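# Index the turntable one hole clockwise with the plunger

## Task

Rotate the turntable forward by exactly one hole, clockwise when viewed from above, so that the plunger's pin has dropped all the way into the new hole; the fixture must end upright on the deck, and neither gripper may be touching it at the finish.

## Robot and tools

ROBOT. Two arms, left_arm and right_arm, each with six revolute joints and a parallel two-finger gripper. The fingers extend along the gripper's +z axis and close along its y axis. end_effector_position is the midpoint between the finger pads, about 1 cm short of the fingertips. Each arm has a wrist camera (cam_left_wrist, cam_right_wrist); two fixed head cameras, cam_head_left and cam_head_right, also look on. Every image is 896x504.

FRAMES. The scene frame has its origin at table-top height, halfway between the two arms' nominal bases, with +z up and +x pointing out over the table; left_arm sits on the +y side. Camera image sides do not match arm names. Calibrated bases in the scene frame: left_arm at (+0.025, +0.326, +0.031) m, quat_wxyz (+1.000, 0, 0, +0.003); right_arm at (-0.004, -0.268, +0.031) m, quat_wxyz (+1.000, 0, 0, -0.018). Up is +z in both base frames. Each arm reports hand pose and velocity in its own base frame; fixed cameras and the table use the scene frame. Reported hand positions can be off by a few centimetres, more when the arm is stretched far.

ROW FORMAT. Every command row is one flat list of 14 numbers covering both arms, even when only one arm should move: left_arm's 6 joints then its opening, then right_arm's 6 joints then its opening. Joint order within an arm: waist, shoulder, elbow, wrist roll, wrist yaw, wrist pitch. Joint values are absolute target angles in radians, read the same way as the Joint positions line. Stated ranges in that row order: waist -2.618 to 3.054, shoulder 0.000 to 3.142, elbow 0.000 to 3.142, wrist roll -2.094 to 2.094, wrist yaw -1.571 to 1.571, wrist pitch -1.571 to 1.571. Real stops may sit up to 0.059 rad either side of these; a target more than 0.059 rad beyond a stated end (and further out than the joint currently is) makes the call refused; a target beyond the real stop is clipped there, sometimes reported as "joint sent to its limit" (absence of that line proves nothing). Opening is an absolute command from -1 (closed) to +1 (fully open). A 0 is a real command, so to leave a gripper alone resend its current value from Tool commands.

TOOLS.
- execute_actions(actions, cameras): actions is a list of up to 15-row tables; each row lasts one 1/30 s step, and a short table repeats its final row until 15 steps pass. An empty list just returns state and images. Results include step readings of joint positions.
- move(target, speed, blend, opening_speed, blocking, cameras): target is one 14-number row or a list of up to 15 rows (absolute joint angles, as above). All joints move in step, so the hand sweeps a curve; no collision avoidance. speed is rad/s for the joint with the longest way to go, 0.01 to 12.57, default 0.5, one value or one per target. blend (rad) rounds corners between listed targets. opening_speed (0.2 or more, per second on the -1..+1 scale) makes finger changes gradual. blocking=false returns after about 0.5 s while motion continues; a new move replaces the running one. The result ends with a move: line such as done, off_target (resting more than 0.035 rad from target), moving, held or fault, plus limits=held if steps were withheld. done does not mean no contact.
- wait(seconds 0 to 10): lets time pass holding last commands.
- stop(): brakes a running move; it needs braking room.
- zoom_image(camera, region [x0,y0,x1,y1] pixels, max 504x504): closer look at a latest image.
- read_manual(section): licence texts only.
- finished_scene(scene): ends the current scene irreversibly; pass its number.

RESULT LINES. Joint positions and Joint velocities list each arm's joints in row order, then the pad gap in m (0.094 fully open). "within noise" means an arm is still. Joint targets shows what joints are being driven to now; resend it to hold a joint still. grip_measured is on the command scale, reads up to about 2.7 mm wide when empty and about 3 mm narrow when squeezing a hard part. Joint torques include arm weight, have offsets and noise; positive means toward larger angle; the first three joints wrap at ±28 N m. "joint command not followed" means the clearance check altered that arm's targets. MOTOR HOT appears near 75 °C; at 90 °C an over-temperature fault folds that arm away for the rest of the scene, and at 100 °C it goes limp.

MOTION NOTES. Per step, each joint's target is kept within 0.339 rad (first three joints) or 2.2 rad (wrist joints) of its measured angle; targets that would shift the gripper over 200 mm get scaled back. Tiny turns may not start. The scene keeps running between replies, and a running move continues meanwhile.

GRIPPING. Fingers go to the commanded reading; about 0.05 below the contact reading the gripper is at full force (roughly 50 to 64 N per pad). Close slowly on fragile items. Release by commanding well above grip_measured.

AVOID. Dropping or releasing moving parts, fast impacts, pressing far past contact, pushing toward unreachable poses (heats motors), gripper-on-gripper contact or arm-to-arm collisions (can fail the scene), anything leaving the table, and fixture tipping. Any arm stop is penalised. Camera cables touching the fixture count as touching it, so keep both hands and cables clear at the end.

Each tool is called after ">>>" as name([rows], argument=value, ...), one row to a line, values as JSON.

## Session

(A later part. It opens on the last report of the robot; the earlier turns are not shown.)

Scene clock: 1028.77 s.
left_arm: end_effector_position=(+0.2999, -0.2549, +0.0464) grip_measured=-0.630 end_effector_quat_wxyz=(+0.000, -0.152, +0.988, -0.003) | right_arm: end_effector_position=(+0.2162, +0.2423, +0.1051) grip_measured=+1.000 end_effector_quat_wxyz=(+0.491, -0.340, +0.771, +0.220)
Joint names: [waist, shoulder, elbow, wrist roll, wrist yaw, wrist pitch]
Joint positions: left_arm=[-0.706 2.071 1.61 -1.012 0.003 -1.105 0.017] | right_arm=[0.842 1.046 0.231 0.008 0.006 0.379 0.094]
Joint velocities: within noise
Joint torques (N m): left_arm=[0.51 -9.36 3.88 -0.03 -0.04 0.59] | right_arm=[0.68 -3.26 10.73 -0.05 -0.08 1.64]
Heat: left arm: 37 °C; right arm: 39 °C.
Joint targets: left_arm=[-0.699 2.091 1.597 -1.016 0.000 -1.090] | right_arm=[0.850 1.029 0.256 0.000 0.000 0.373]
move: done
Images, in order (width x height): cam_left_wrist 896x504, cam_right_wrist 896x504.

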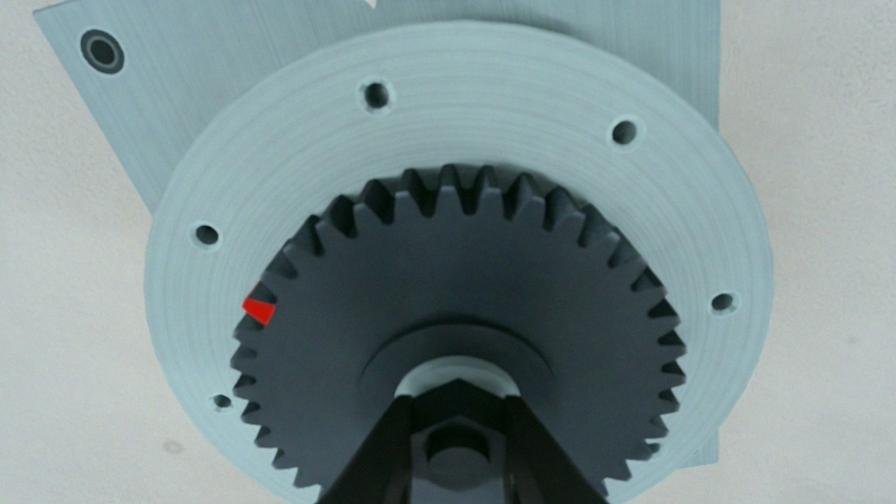

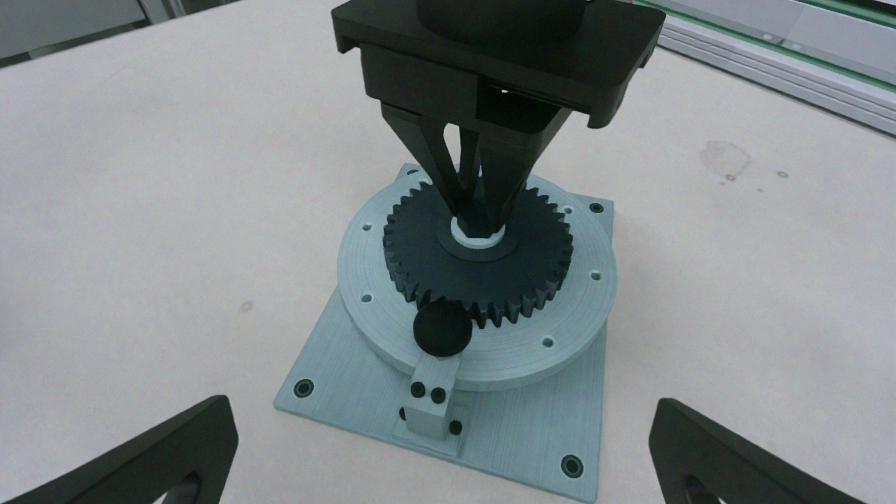

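>>> move(target=[-0.699, 2.091, 1.597, -1.016, 0, -1.090, -0.72, 0.8535, 1.757, 0.168, 0, 0, 1.166, 0.1], speed=0.4, cameras=["cam_head_right", "cam_left_wrist", "cam_right_wrist"])

>>> zoom_image(camera="cam_right_wrist", region=[240, 180, 660, 504])

Scene clock: 1077.93 s.
left_arm: end_effector_position=(+0.2999, -0.2549, +0.0464) grip_measured=-0.630 end_effector_quat_wxyz=(+0.000, -0.152, +0.988, -0.003) | right_arm: end_effector_position=(+0.2349, +0.2633, +0.0328) grip_measured=+0.102 end_effector_quat_wxyz=(+0.498, -0.339, +0.767, +0.222)
Joint names: [waist, shoulder, elbow, wrist roll, wrist yaw, wrist pitch]
Joint positions: left_arm=[-0.706 2.071 1.61 -1.012 0.003 -1.105 0.017] | right_arm=[0.842 1.744 0.174 0.007 0.006 1.152 0.052]
Joint velocities: within noise
Joint torques (N m): left_arm=[0.49 -9.35 3.9 -0.04 -0.03 0.6] | right_arm=[1.01 -4.04 3.69 -0.05 -0.08 1.84]
Heat: left arm: 36 °C; right arm: 40 °C.
Joint targets: left_arm=[-0.699 2.091 1.597 -1.016 0.000 -1.090] | right_arm=[0.853 1.757 0.168 0.000 0.000 1.166]
move: done
Images, in order (width x height): cam_head_right 896x504, cam_left_wrist 896x504, cam_right_wrist 896x504.

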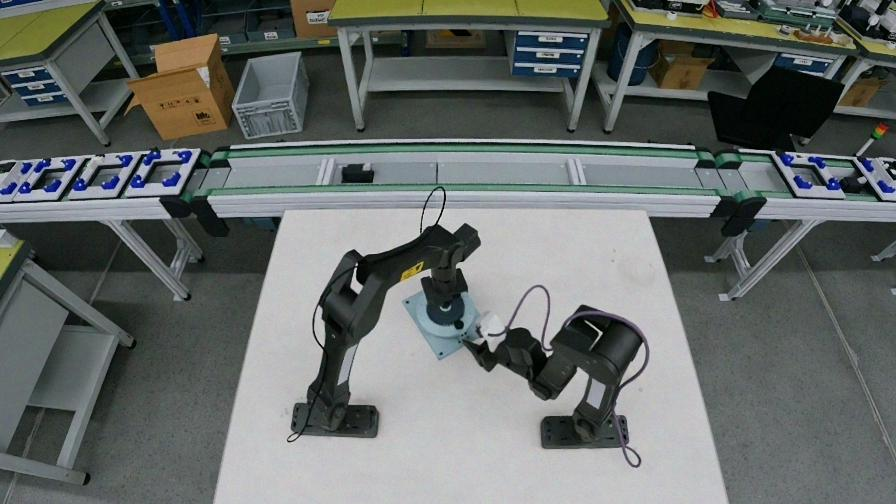

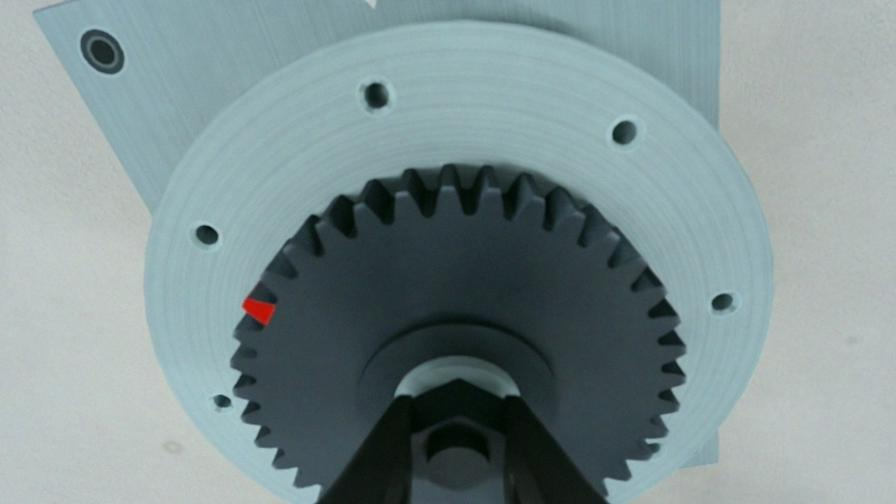

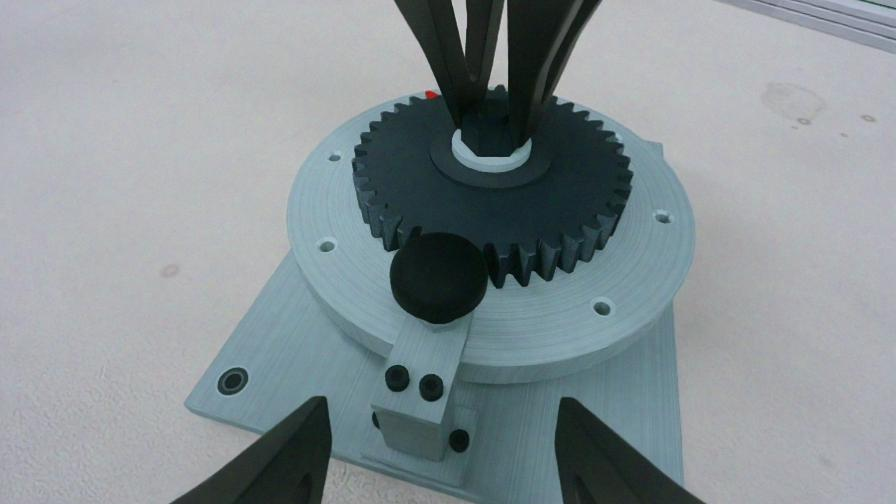

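Scaled by 1.200 from the camera's 896x504 image, which has a finer 1280x720 frame.

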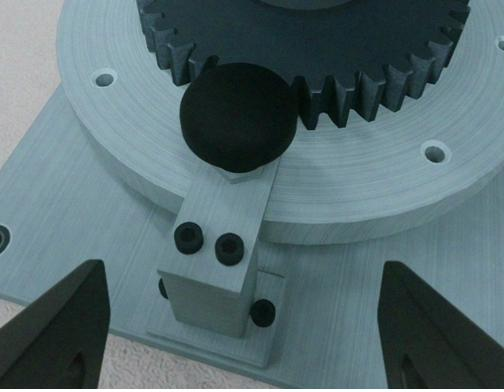

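>>> move(target=[-0.699, 2.091, 1.597, -1.016, 0, -1.090, -0.72, 0.862, 2.041, 0.318, 0, 0, 1.441, 0.1], speed=0.12, cameras=["cam_head_right", "cam_left_wrist", "cam_right_wrist"])

>>> zoom_image(camera="cam_right_wrist", region=[280, 280, 610, 504])

>>> zoom_image(camera="cam_head_right", region=[390, 230, 560, 380])

Scene clock: 1140.17 s.
left_arm: end_effector_position=(+0.2999, -0.2549, +0.0464) grip_measured=-0.630 end_effector_quat_wxyz=(+0.000, -0.152, +0.988, -0.003) | right_arm: end_effector_position=(+0.2606, +0.2986, +0.0303) grip_measured=+0.102 end_effector_quat_wxyz=(+0.538, -0.330, +0.736, +0.245)
Joint names: [waist, shoulder, elbow, wrist roll, wrist yaw, wrist pitch]
Joint positions: left_arm=[-0.706 2.071 1.61 -1.012 0.003 -1.105 0.017] | right_arm=[0.853 2.023 0.307 0.007 0.006 1.411 0.052]
Joint velocities: within noise
Joint torques (N m): left_arm=[0.5 -9.35 3.89 -0.03 -0.04 0.6] | right_arm=[0.8 -5.3 4.38 -0.03 -0.07 2.01]
Heat: left arm: 36 °C; right arm: 39 °C.
Joint targets: left_arm=[-0.699 2.091 1.597 -1.016 0.000 -1.090] | right_arm=[0.862 2.041 0.318 0.000 0.000 1.441]
move: done
Images, in order (width x height): cam_head_right 896x504, cam_left_wrist 896x504, cam_right_wrist 896x504.

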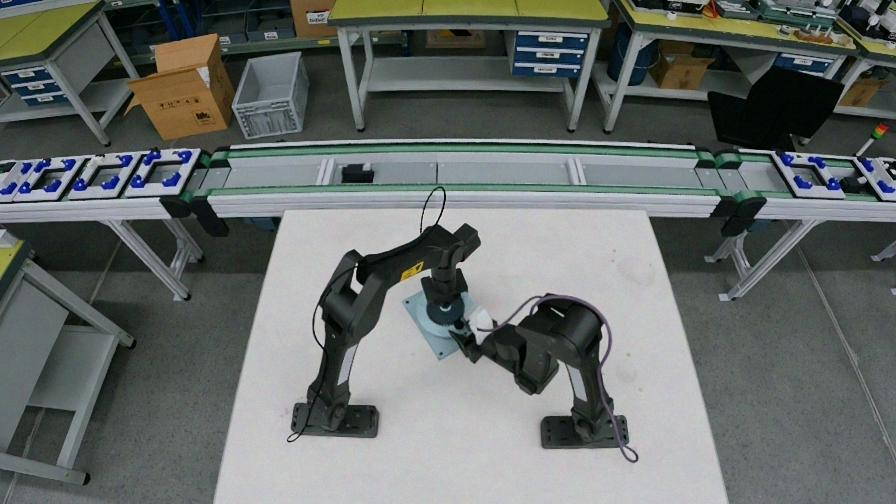

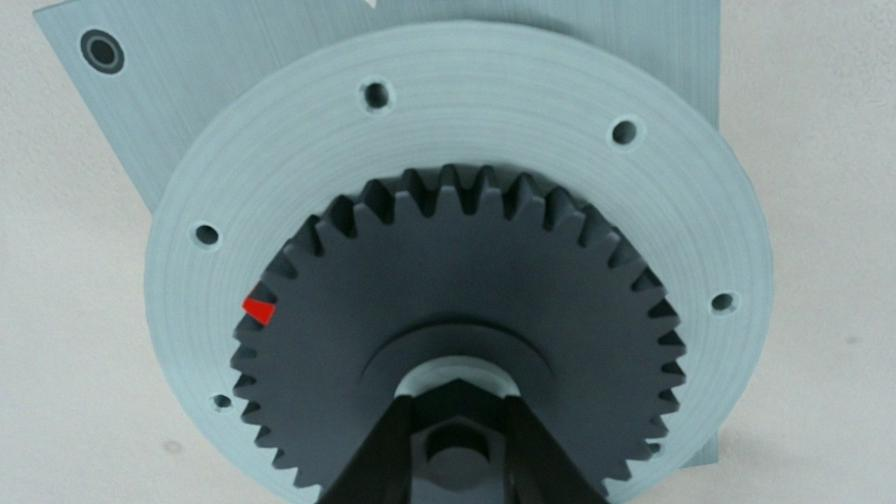

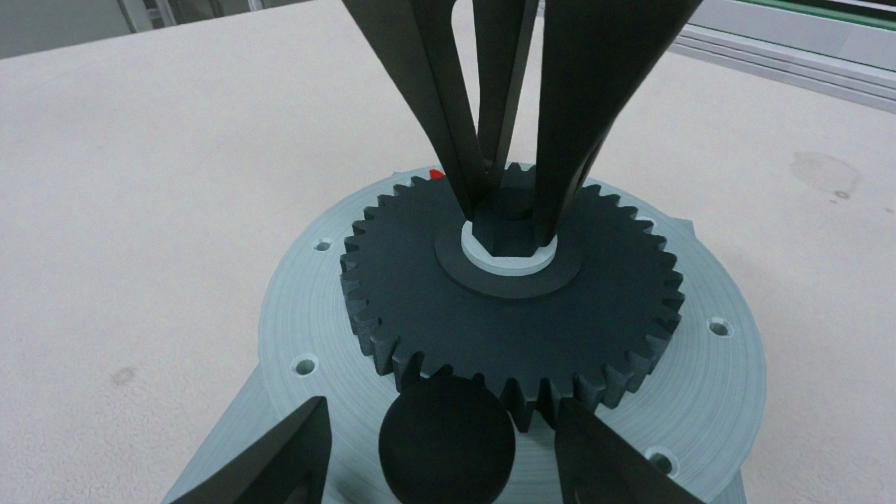

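Scaled by 1.527 from the camera's 896x504 image, which has a finer 1280x720 frame.

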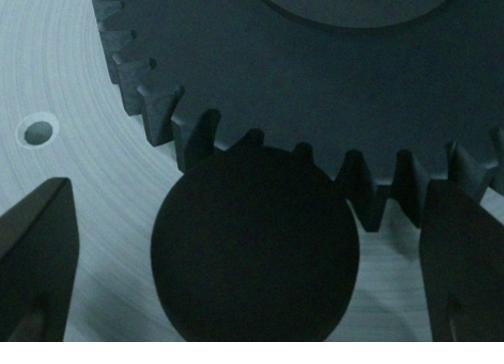

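Scaled by 2.965 from the camera's 896x504 image, which has a finer 1280x720 frame.

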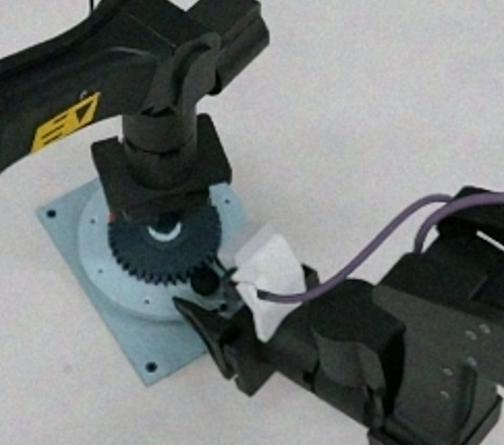

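>>> move(target=[-0.699, 2.091, 1.597, -1.016, 0, -1.090, -0.72, 0.858, 1.99, 0.29, 0, 0, 1.441, 0.1], speed=0.1, cameras=["cam_right_wrist"])

>>> zoom_image(camera="cam_right_wrist", region=[280, 280, 610, 504])

Scene clock: 1166.13 s.
left_arm: end_effector_position=(+0.2999, -0.2549, +0.0464) grip_measured=-0.630 end_effector_quat_wxyz=(+0.000, -0.152, +0.988, -0.003) | right_arm: end_effector_position=(+0.2588, +0.2966, +0.0308) grip_measured=+0.102 end_effector_quat_wxyz=(+0.538, -0.330, +0.736, +0.244)
Joint names: [waist, shoulder, elbow, wrist roll, wrist yaw, wrist pitch]
Joint positions: left_arm=[-0.706 2.071 1.61 -1.012 0.003 -1.105 0.017] | right_arm=[0.853 2.015 0.296 0.007 0.006 1.412 0.052]
Joint velocities: within noise
Joint torques (N m): left_arm=[0.51 -9.36 3.86 -0.04 -0.03 0.59] | right_arm=[0.35 -8.59 2.78 -0.04 -0.08 2]
Heat: left arm: 36 °C; right arm: 42 °C.
Joint targets: left_arm=[-0.699 2.091 1.597 -1.016 0.000 -1.090] | right_arm=[0.858 1.990 0.290 0.000 0.000 1.441]
move: done
Images, in order (width x height): cam_right_wrist 896x504.

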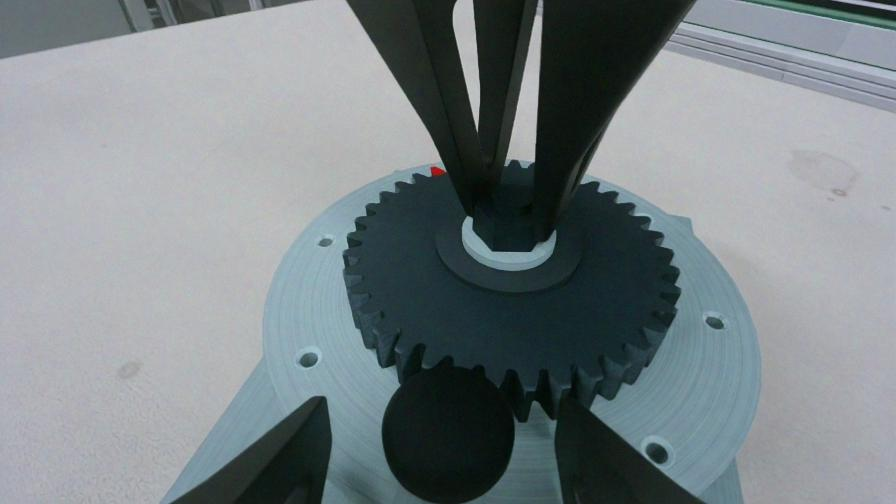

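Scaled by 1.527 from the camera's 896x504 image, which has a finer 1280x720 frame.

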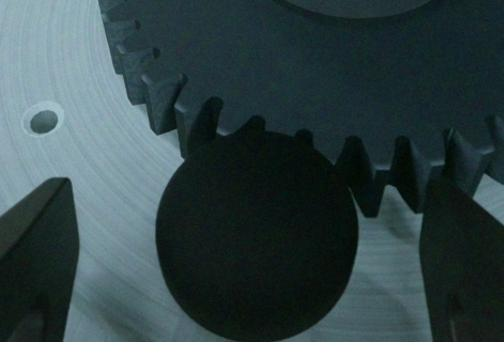

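>>> move(target=[-0.699, 2.091, 1.597, -1.016, 0, -1.090, -0.72, 0.8385, 1.983, 0.29, 0, 0, 1.441, 0.1], speed=0.1, cameras=["cam_right_wrist"])

>>> zoom_image(camera="cam_right_wrist", region=[280, 280, 610, 504])

Scene clock: 1184.10 s.
left_arm: end_effector_position=(+0.2999, -0.2549, +0.0464) grip_measured=-0.630 end_effector_quat_wxyz=(+0.000, -0.152, +0.988, -0.003) | right_arm: end_effector_position=(+0.2610, +0.2955, +0.0334) grip_measured=+0.102 end_effector_quat_wxyz=(+0.541, -0.327, +0.735, +0.244)
Joint names: [waist, shoulder, elbow, wrist roll, wrist yaw, wrist pitch]
Joint positions: left_arm=[-0.706 2.071 1.61 -1.012 0.003 -1.105 0.017] | right_arm=[0.847 2.008 0.296 0.007 0.006 1.412 0.052]
Joint velocities: within noise
Joint torques (N m): left_arm=[0.5 -9.37 3.89 -0.03 -0.02 0.58] | right_arm=[-0.92 -8.61 2.77 -0.04 -0.06 2.02]
Heat: left arm: 36 °C; right arm: 43 °C.
Joint targets: left_arm=[-0.699 2.091 1.597 -1.016 0.000 -1.090] | right_arm=[0.839 1.983 0.290 0.000 0.000 1.441]
move: done
Images, in order (width x height): cam_right_wrist 896x504.

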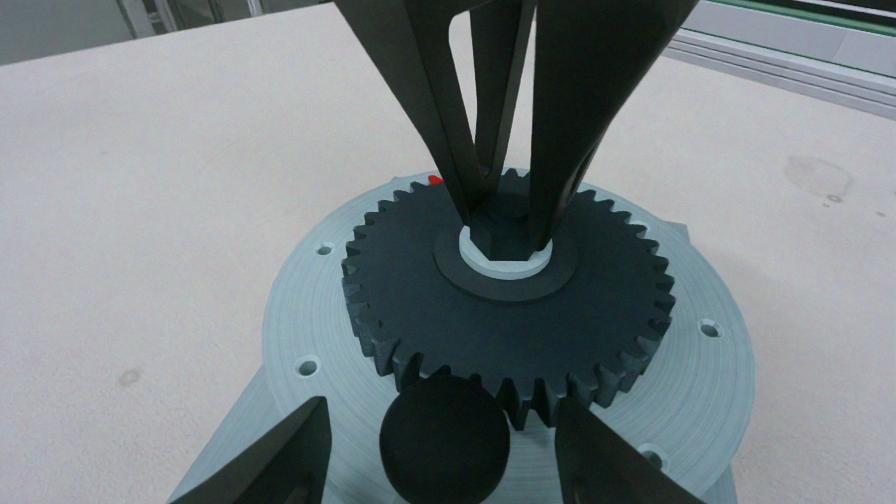

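Scaled by 1.527 from the camera's 896x504 image, which has a finer 1280x720 frame.

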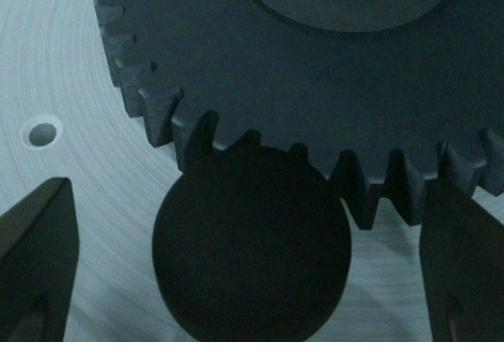

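>>> move(target=[-0.699, 2.091, 1.597, -1.016, 0, -1.090, -0.72, 0.8385, 1.983, 0.29, 0, 0, 1.441, -0.6], speed=0.1, opening_speed=0.2, cameras=["cam_left_wrist", "cam_right_wrist"])

>>> zoom_image(camera="cam_right_wrist", region=[280, 280, 610, 504])

Scene clock: 1199.67 s.
left_arm: end_effector_position=(+0.2999, -0.2549, +0.0464) grip_measured=-0.630 end_effector_quat_wxyz=(+0.000, -0.152, +0.988, -0.003) | right_arm: end_effector_position=(+0.2611, +0.2955, +0.0335) grip_measured=-0.485 end_effector_quat_wxyz=(+0.541, -0.327, +0.735, +0.244)
Joint names: [waist, shoulder, elbow, wrist roll, wrist yaw, wrist pitch]
Joint positions: left_arm=[-0.706 2.071 1.61 -1.012 0.003 -1.105 0.017] | right_arm=[0.847 2.008 0.296 0.007 0.006 1.412 0.024]
Joint velocities: within noise
Joint torques (N m): left_arm=[0.54 -9.37 3.89 -0.04 -0.03 0.59] | right_arm=[-0.88 -8.58 2.77 -0.05 -0.07 2]
Heat: left arm: 36 °C; right arm: 43 °C.
Joint targets: left_arm=[-0.699 2.091 1.597 -1.016 0.000 -1.090] | right_arm=[0.839 1.983 0.290 0.000 0.000 1.441]
move: done
Images, in order (width x height): cam_left_wrist 896x504, cam_right_wrist 896x504.

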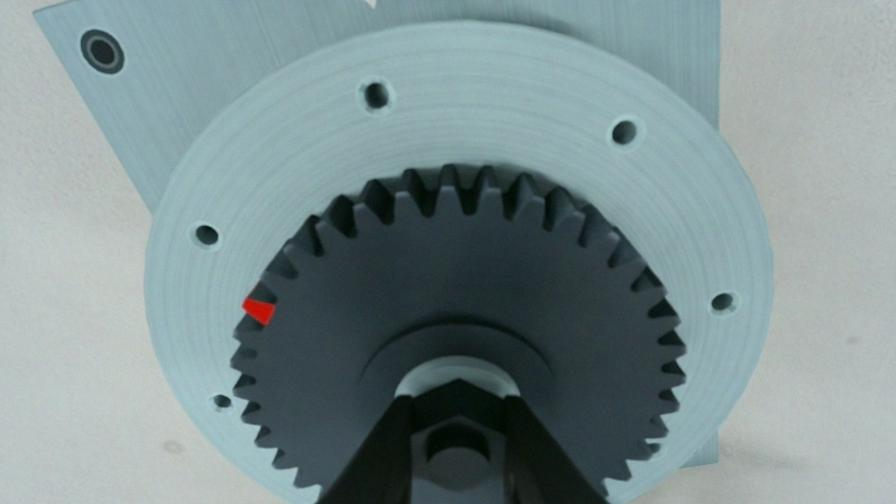

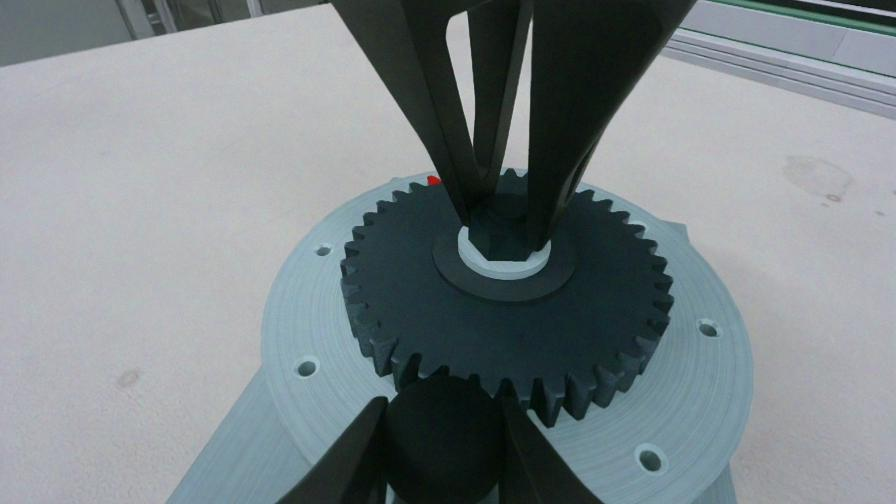

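Scaled by 1.527 from the camera's 896x504 image, which has a finer 1280x720 frame.

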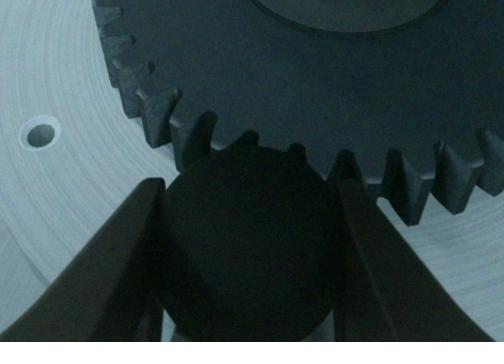

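>>> move(target=[-0.699, 2.091, 1.597, -1.016, 0, -1.090, -0.72, 0.8385, 1.953, 0.29, 0, 0, 1.441, -0.6], speed=0.1, cameras=["cam_right_wrist"])

>>> zoom_image(camera="cam_right_wrist", region=[280, 280, 610, 504])

Scene clock: 1238.70 s.
left_arm: end_effector_position=(+0.2999, -0.2549, +0.0464) grip_measured=-0.630 end_effector_quat_wxyz=(+0.000, -0.152, +0.988, -0.003) | right_arm: end_effector_position=(+0.2609, +0.2953, +0.0343) grip_measured=-0.486 end_effector_quat_wxyz=(+0.540, -0.327, +0.737, +0.243)
Joint names: [waist, shoulder, elbow, wrist roll, wrist yaw, wrist pitch]
Joint positions: left_arm=[-0.706 2.071 1.61 -1.012 0.003 -1.105 0.017] | right_arm=[0.847 1.993 0.296 0.007 0.006 1.392 0.024]
Joint velocities: within noise
Joint torques (N m): left_arm=[0.54 -9.35 3.9 -0.05 -0.03 0.59] | right_arm=[-0.88 -9.81 2.84 -0.04 -0.07 2.21]
Heat: left arm: 36 °C; right arm: 44 °C.
Joint targets: left_arm=[-0.699 2.091 1.597 -1.016 0.000 -1.090] | right_arm=[0.839 1.953 0.290 0.000 0.000 1.441]
move: off_target (right_arm); right_arm: the wrist pitch is farthest, 0.049 rad from its target
Images, in order (width x height): cam_right_wrist 896x504.

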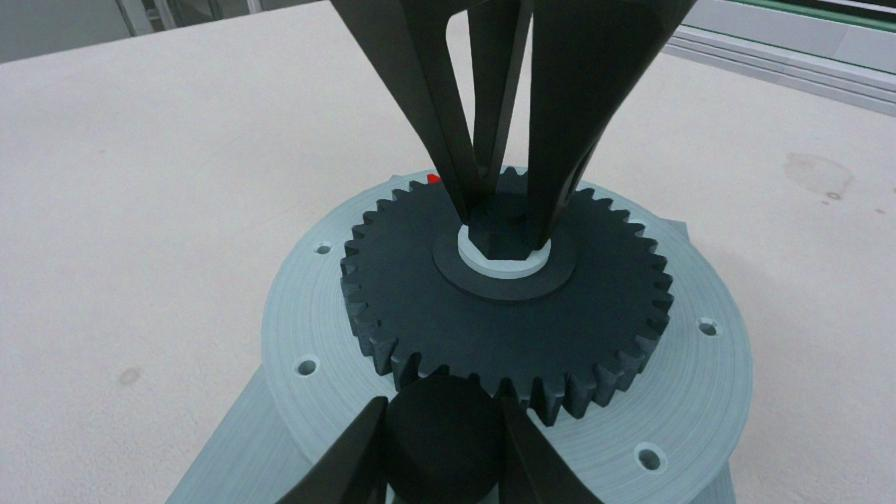

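Scaled by 1.527 from the camera's 896x504 image, which has a finer 1280x720 frame.

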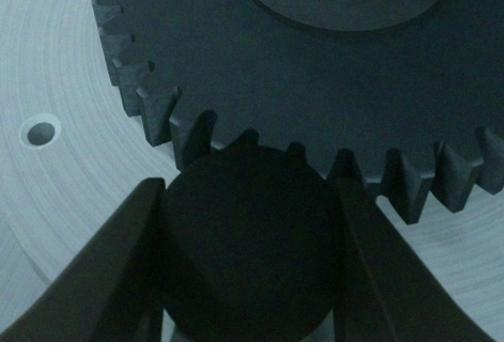

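>>> move(target=[-0.699, 2.091, 1.597, -1.016, 0, -1.090, -0.72, 0.8385, 1.92, 0.29, 0, 0, 1.53, -0.6], speed=0.1, cameras=["cam_right_wrist"])

>>> zoom_image(camera="cam_right_wrist", region=[280, 280, 610, 504])

Scene clock: 1260.03 s.
left_arm: end_effector_position=(+0.2998, -0.2550, +0.0464) grip_measured=-0.630 end_effector_quat_wxyz=(+0.000, -0.152, +0.988, -0.003) | right_arm: end_effector_position=(+0.2610, +0.2955, +0.0359) grip_measured=-0.486 end_effector_quat_wxyz=(+0.540, -0.327, +0.736, +0.243)
Joint names: [waist, shoulder, elbow, wrist roll, wrist yaw, wrist pitch]
Joint positions: left_arm=[-0.706 2.071 1.61 -1.012 0.004 -1.105 0.017] | right_arm=[0.847 1.984 0.296 0.007 0.006 1.385 0.024]
Joint velocities: within noise
Joint torques (N m): left_arm=[0.47 -9.37 3.86 -0.02 -0.04 0.59] | right_arm=[-0.92 -11.7 2.91 -0.05 -0.07 3.05]
Heat: left arm: 36 °C; right arm: 44 °C.
Joint targets: left_arm=[-0.699 2.091 1.597 -1.016 0.000 -1.090] | right_arm=[0.839 1.920 0.290 0.000 0.000 1.530]
move: off_target (right_arm); right_arm: the wrist pitch is farthest, 0.145 rad from its target
Images, in order (width x height): cam_right_wrist 896x504.

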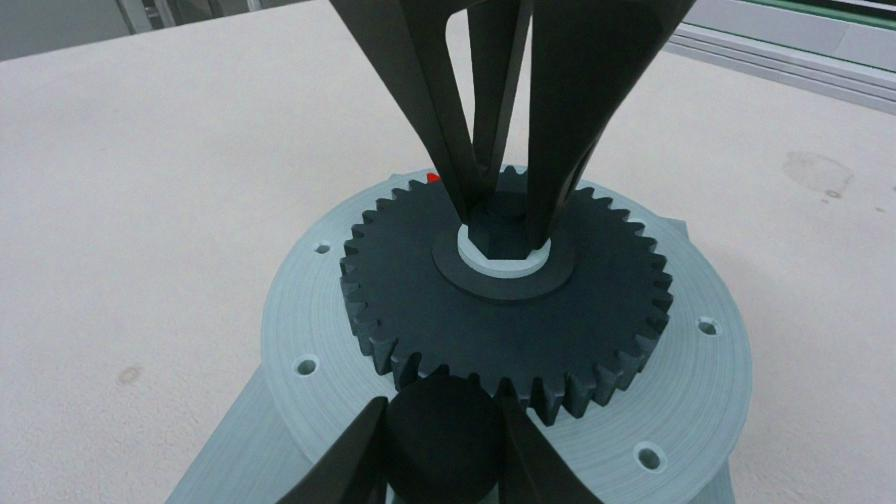

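Scaled by 1.527 from the camera's 896x504 image, which has a finer 1280x720 frame.

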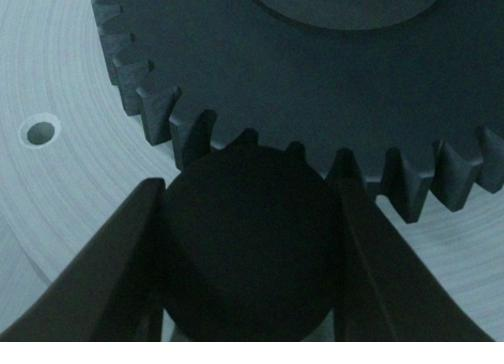

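>>> execute_actions(actions=[], cameras=["cam_left_wrist", "cam_right_wrist"])

>>> zoom_image(camera="cam_right_wrist", region=[370, 350, 530, 504])

Scene clock: 1292.47 s.
left_arm: end_effector_position=(+0.2998, -0.2550, +0.0464) grip_measured=-0.630 end_effector_quat_wxyz=(+0.000, -0.152, +0.988, -0.003) | right_arm: end_effector_position=(+0.2610, +0.2955, +0.0359) grip_measured=-0.486 end_effector_quat_wxyz=(+0.540, -0.327, +0.736, +0.243)
Joint names: [waist, shoulder, elbow, wrist roll, wrist yaw, wrist pitch]
Joint positions: left_arm=[-0.706 2.071 1.61 -1.012 0.004 -1.105 0.017] | right_arm=[0.847 1.984 0.296 0.007 0.006 1.385 0.024]
Joint velocities: within noise
Joint torques (N m): left_arm=[0.53 -9.33 3.88 -0.03 -0.04 0.59] | right_arm=[-0.87 -11.69 2.89 -0.06 -0.07 3.06]
Heat: left arm: 36 °C; right arm: 56 °C.
Joint targets: left_arm=[-0.699 2.091 1.597 -1.016 0.000 -1.090] | right_arm=[0.839 1.920 0.290 0.000 0.000 1.530]
Tool commands: left_gripper/opening=-0.72 right_gripper/opening=-0.6
Images, in order (width x height): cam_left_wrist 896x504, cam_right_wrist 896x504.

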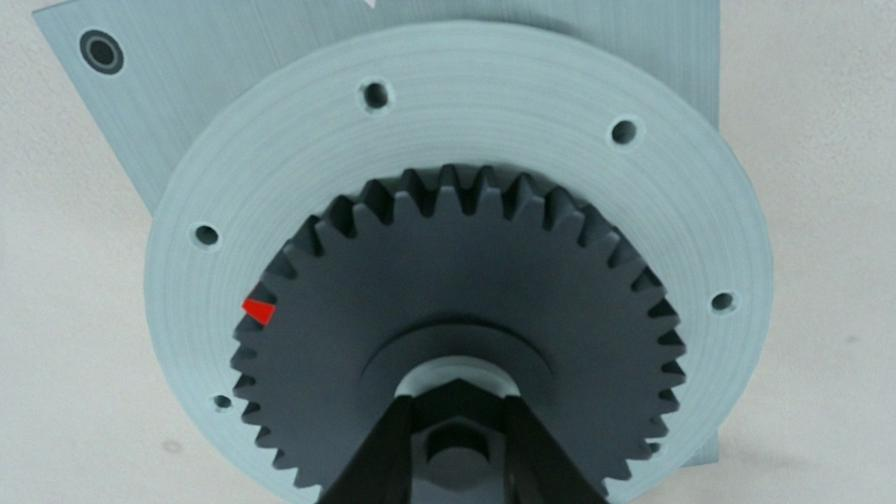

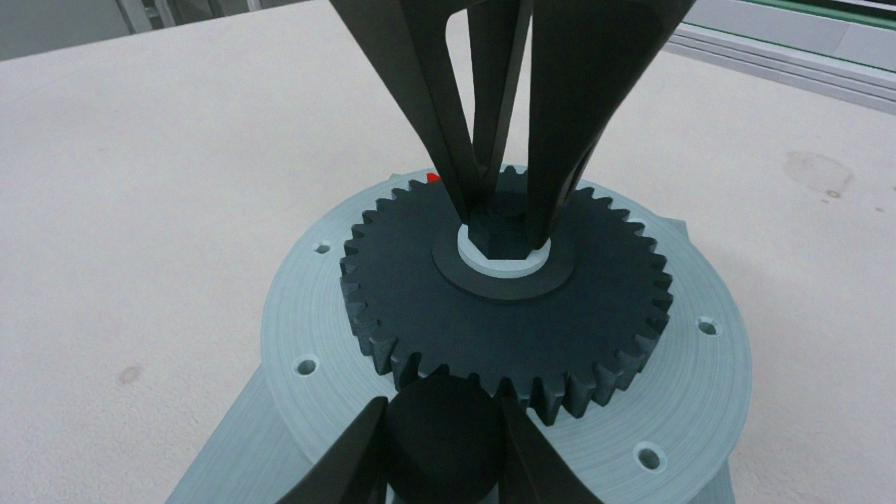

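Scaled by 3.150 from the camera's 896x504 image, which has a finer 1280x720 frame.

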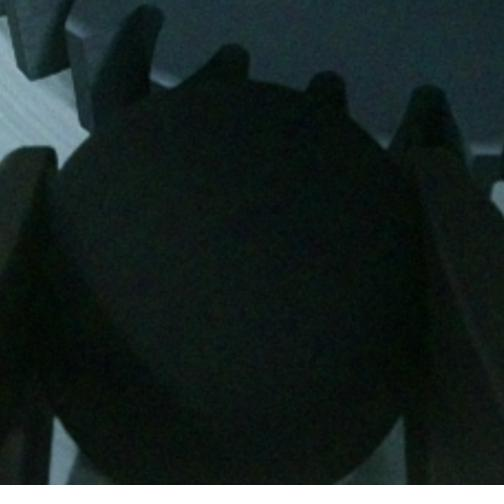

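>>> move(target=[-0.699, 2.091, 1.597, -1.016, 0, -1.090, -0.72, 0.845, 1.985, 0.296, 0, 0, 1.40, -0.6], speed=0.3, cameras=["cam_right_wrist"])

Scene clock: 1299.63 s.
left_arm: end_effector_position=(+0.2998, -0.2550, +0.0464) grip_measured=-0.630 end_effector_quat_wxyz=(+0.000, -0.152, +0.988, -0.003) | right_arm: end_effector_position=(+0.2606, +0.2950, +0.0338) grip_measured=-0.486 end_effector_quat_wxyz=(+0.537, -0.328, +0.739, +0.242)
Joint names: [waist, shoulder, elbow, wrist roll, wrist yaw, wrist pitch]
Joint positions: left_arm=[-0.706 2.071 1.61 -1.012 0.004 -1.105 0.017] | right_arm=[0.847 1.984 0.296 0.007 0.006 1.376 0.024]
Joint velocities: within noise
Joint torques (N m): left_arm=[0.55 -9.37 3.89 -0.03 -0.03 0.59] | right_arm=[-0.28 -6.42 3.47 -0.05 -0.07 1.97]
Heat: left arm: 36 °C; right arm: 57 °C.
Joint targets: left_arm=[-0.699 2.091 1.597 -1.016 0.000 -1.090] | right_arm=[0.845 1.985 0.296 0.000 0.000 1.400]
move: done
Images, in order (width x height): cam_right_wrist 896x504.

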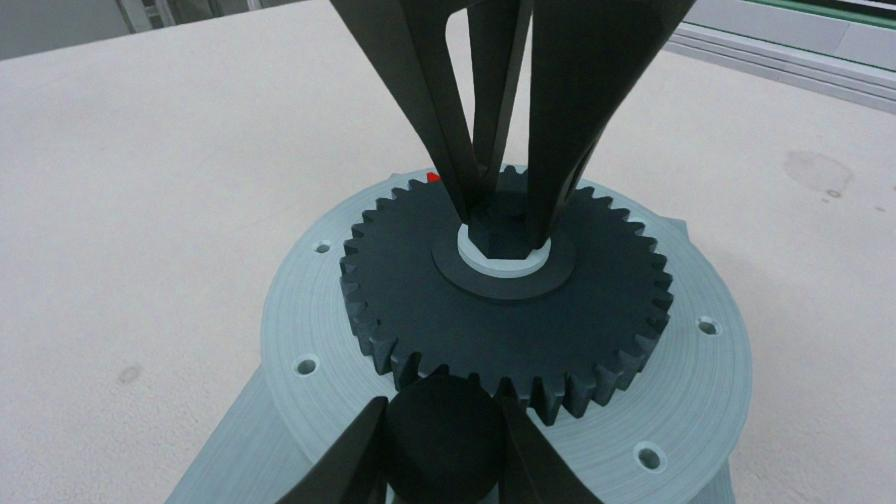

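>>> move(target=[-0.699, 2.091, 1.597, -1.016, 0, -1.090, -0.72, 0.845, 1.88, 0.296, 0, 0, 1.60, -0.6], speed=0.3, cameras=["cam_right_wrist"])

>>> zoom_image(camera="cam_right_wrist", region=[370, 350, 530, 504])

Scene clock: 1361.43 s.
left_arm: end_effector_position=(+0.2994, -0.2554, +0.0464) grip_measured=-0.630 end_effector_quat_wxyz=(-0.001, -0.152, +0.988, -0.004) | right_arm: end_effector_position=(+0.2607, +0.2951, +0.0383) grip_measured=-0.486 end_effector_quat_wxyz=(+0.538, -0.328, +0.738, +0.243)
Joint names: [waist, shoulder, elbow, wrist roll, wrist yaw, wrist pitch]
Joint positions: left_arm=[-0.706 2.071 1.61 -1.012 0.007 -1.105 0.017] | right_arm=[0.847 1.958 0.295 0.007 0.006 1.356 0.024]
Joint velocities: within noise
Joint torques (N m): left_arm=[0.54 -9.35 3.9 -0.04 -0.06 0.6] | right_arm=[-0.24 -12.77 3.69 -0.05 -0.08 3.56]
Heat: left arm: 36 °C; right arm: 46 °C.
Joint targets: left_arm=[-0.699 2.091 1.597 -1.016 0.000 -1.090] | right_arm=[0.845 1.880 0.296 0.000 0.000 1.555]
joint sent to its limit (right arm) — the wrist pitch, upper limit.
move: off_target (right_arm); right_arm: the wrist pitch is farthest, 0.244 rad from its target
Images, in order (width x height): cam_right_wrist 896x504.

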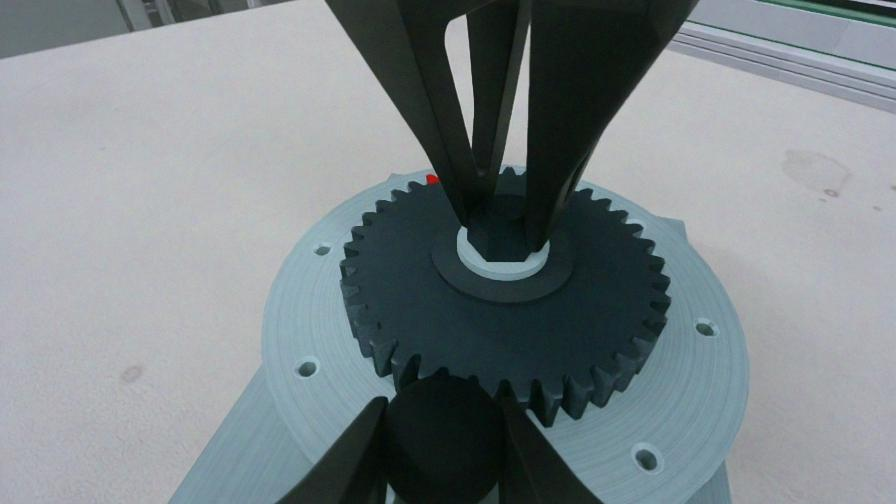

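Scaled by 3.150 from the camera's 896x504 image, which has a finer 1280x720 frame.

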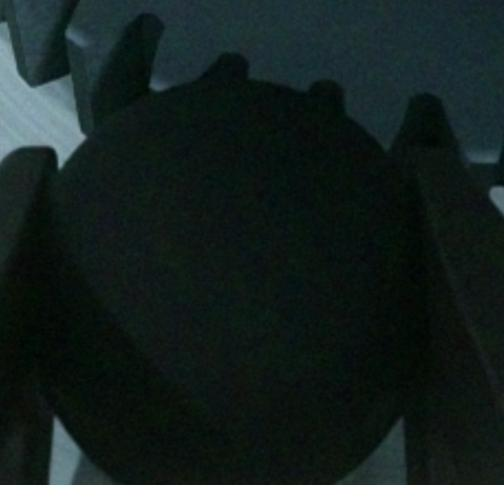

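>>> move(target=[-0.699, 2.091, 1.597, -1.016, 0, -1.090, -0.72, 0.845, 1.80, 0.296, 0, 0, 1.60, -0.6], speed=0.3, cameras=["cam_left_wrist", "cam_right_wrist"])

>>> zoom_image(camera="cam_right_wrist", region=[370, 350, 530, 504])

Scene clock: 1375.87 s.
left_arm: end_effector_position=(+0.2974, -0.2577, +0.0464) grip_measured=-0.630 end_effector_quat_wxyz=(-0.008, -0.152, +0.988, -0.009) | right_arm: end_effector_position=(+0.2585, +0.2926, +0.0418) grip_measured=-0.486 end_effector_quat_wxyz=(+0.531, -0.330, +0.743, +0.239)
Joint names: [waist, shoulder, elbow, wrist roll, wrist yaw, wrist pitch]
Joint positions: left_arm=[-0.706 2.071 1.61 -1.012 0.024 -1.105 0.017] | right_arm=[0.847 1.897 0.288 0.007 0.006 1.283 0.024]
Joint velocities: within noise
Joint torques (N m): left_arm=[0.5 -9.36 3.88 -0.03 -0.24 0.59] | right_arm=[-0.27 -14.06 4.85 -0.05 -0.08 4.22]
Heat: left arm: 36 °C; right arm: 54 °C.
Joint targets: left_arm=[-0.699 2.091 1.597 -1.016 0.000 -1.090] | right_arm=[0.845 1.800 0.296 0.000 0.000 1.555]
joint sent to its limit (right arm) — the wrist pitch, upper limit.
move: off_target (right_arm); right_arm: the wrist pitch is farthest, 0.317 rad from its target
Images, in order (width x height): cam_left_wrist 896x504, cam_right_wrist 896x504.

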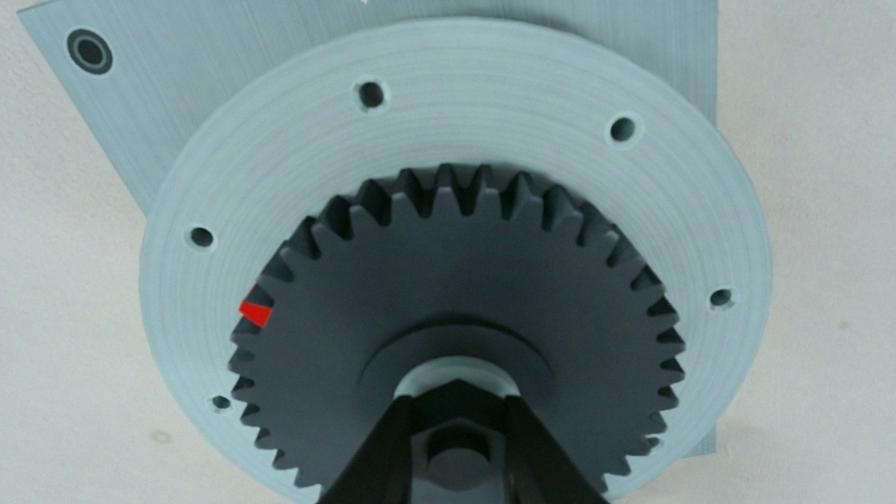

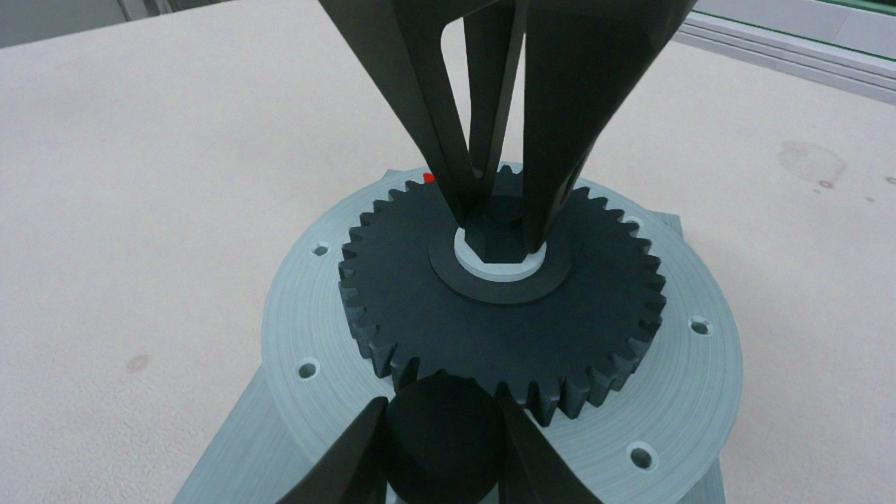

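Scaled by 3.150 from the camera's 896x504 image, which has a finer 1280x720 frame.

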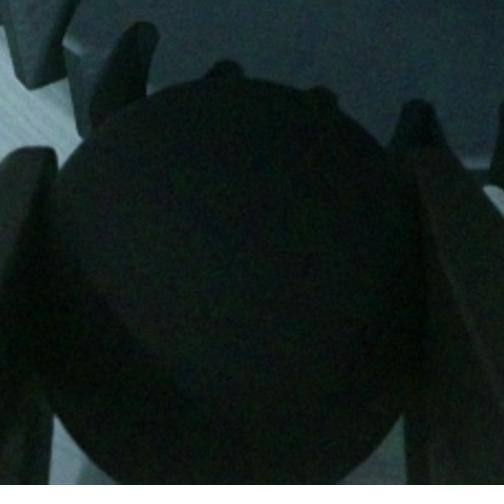

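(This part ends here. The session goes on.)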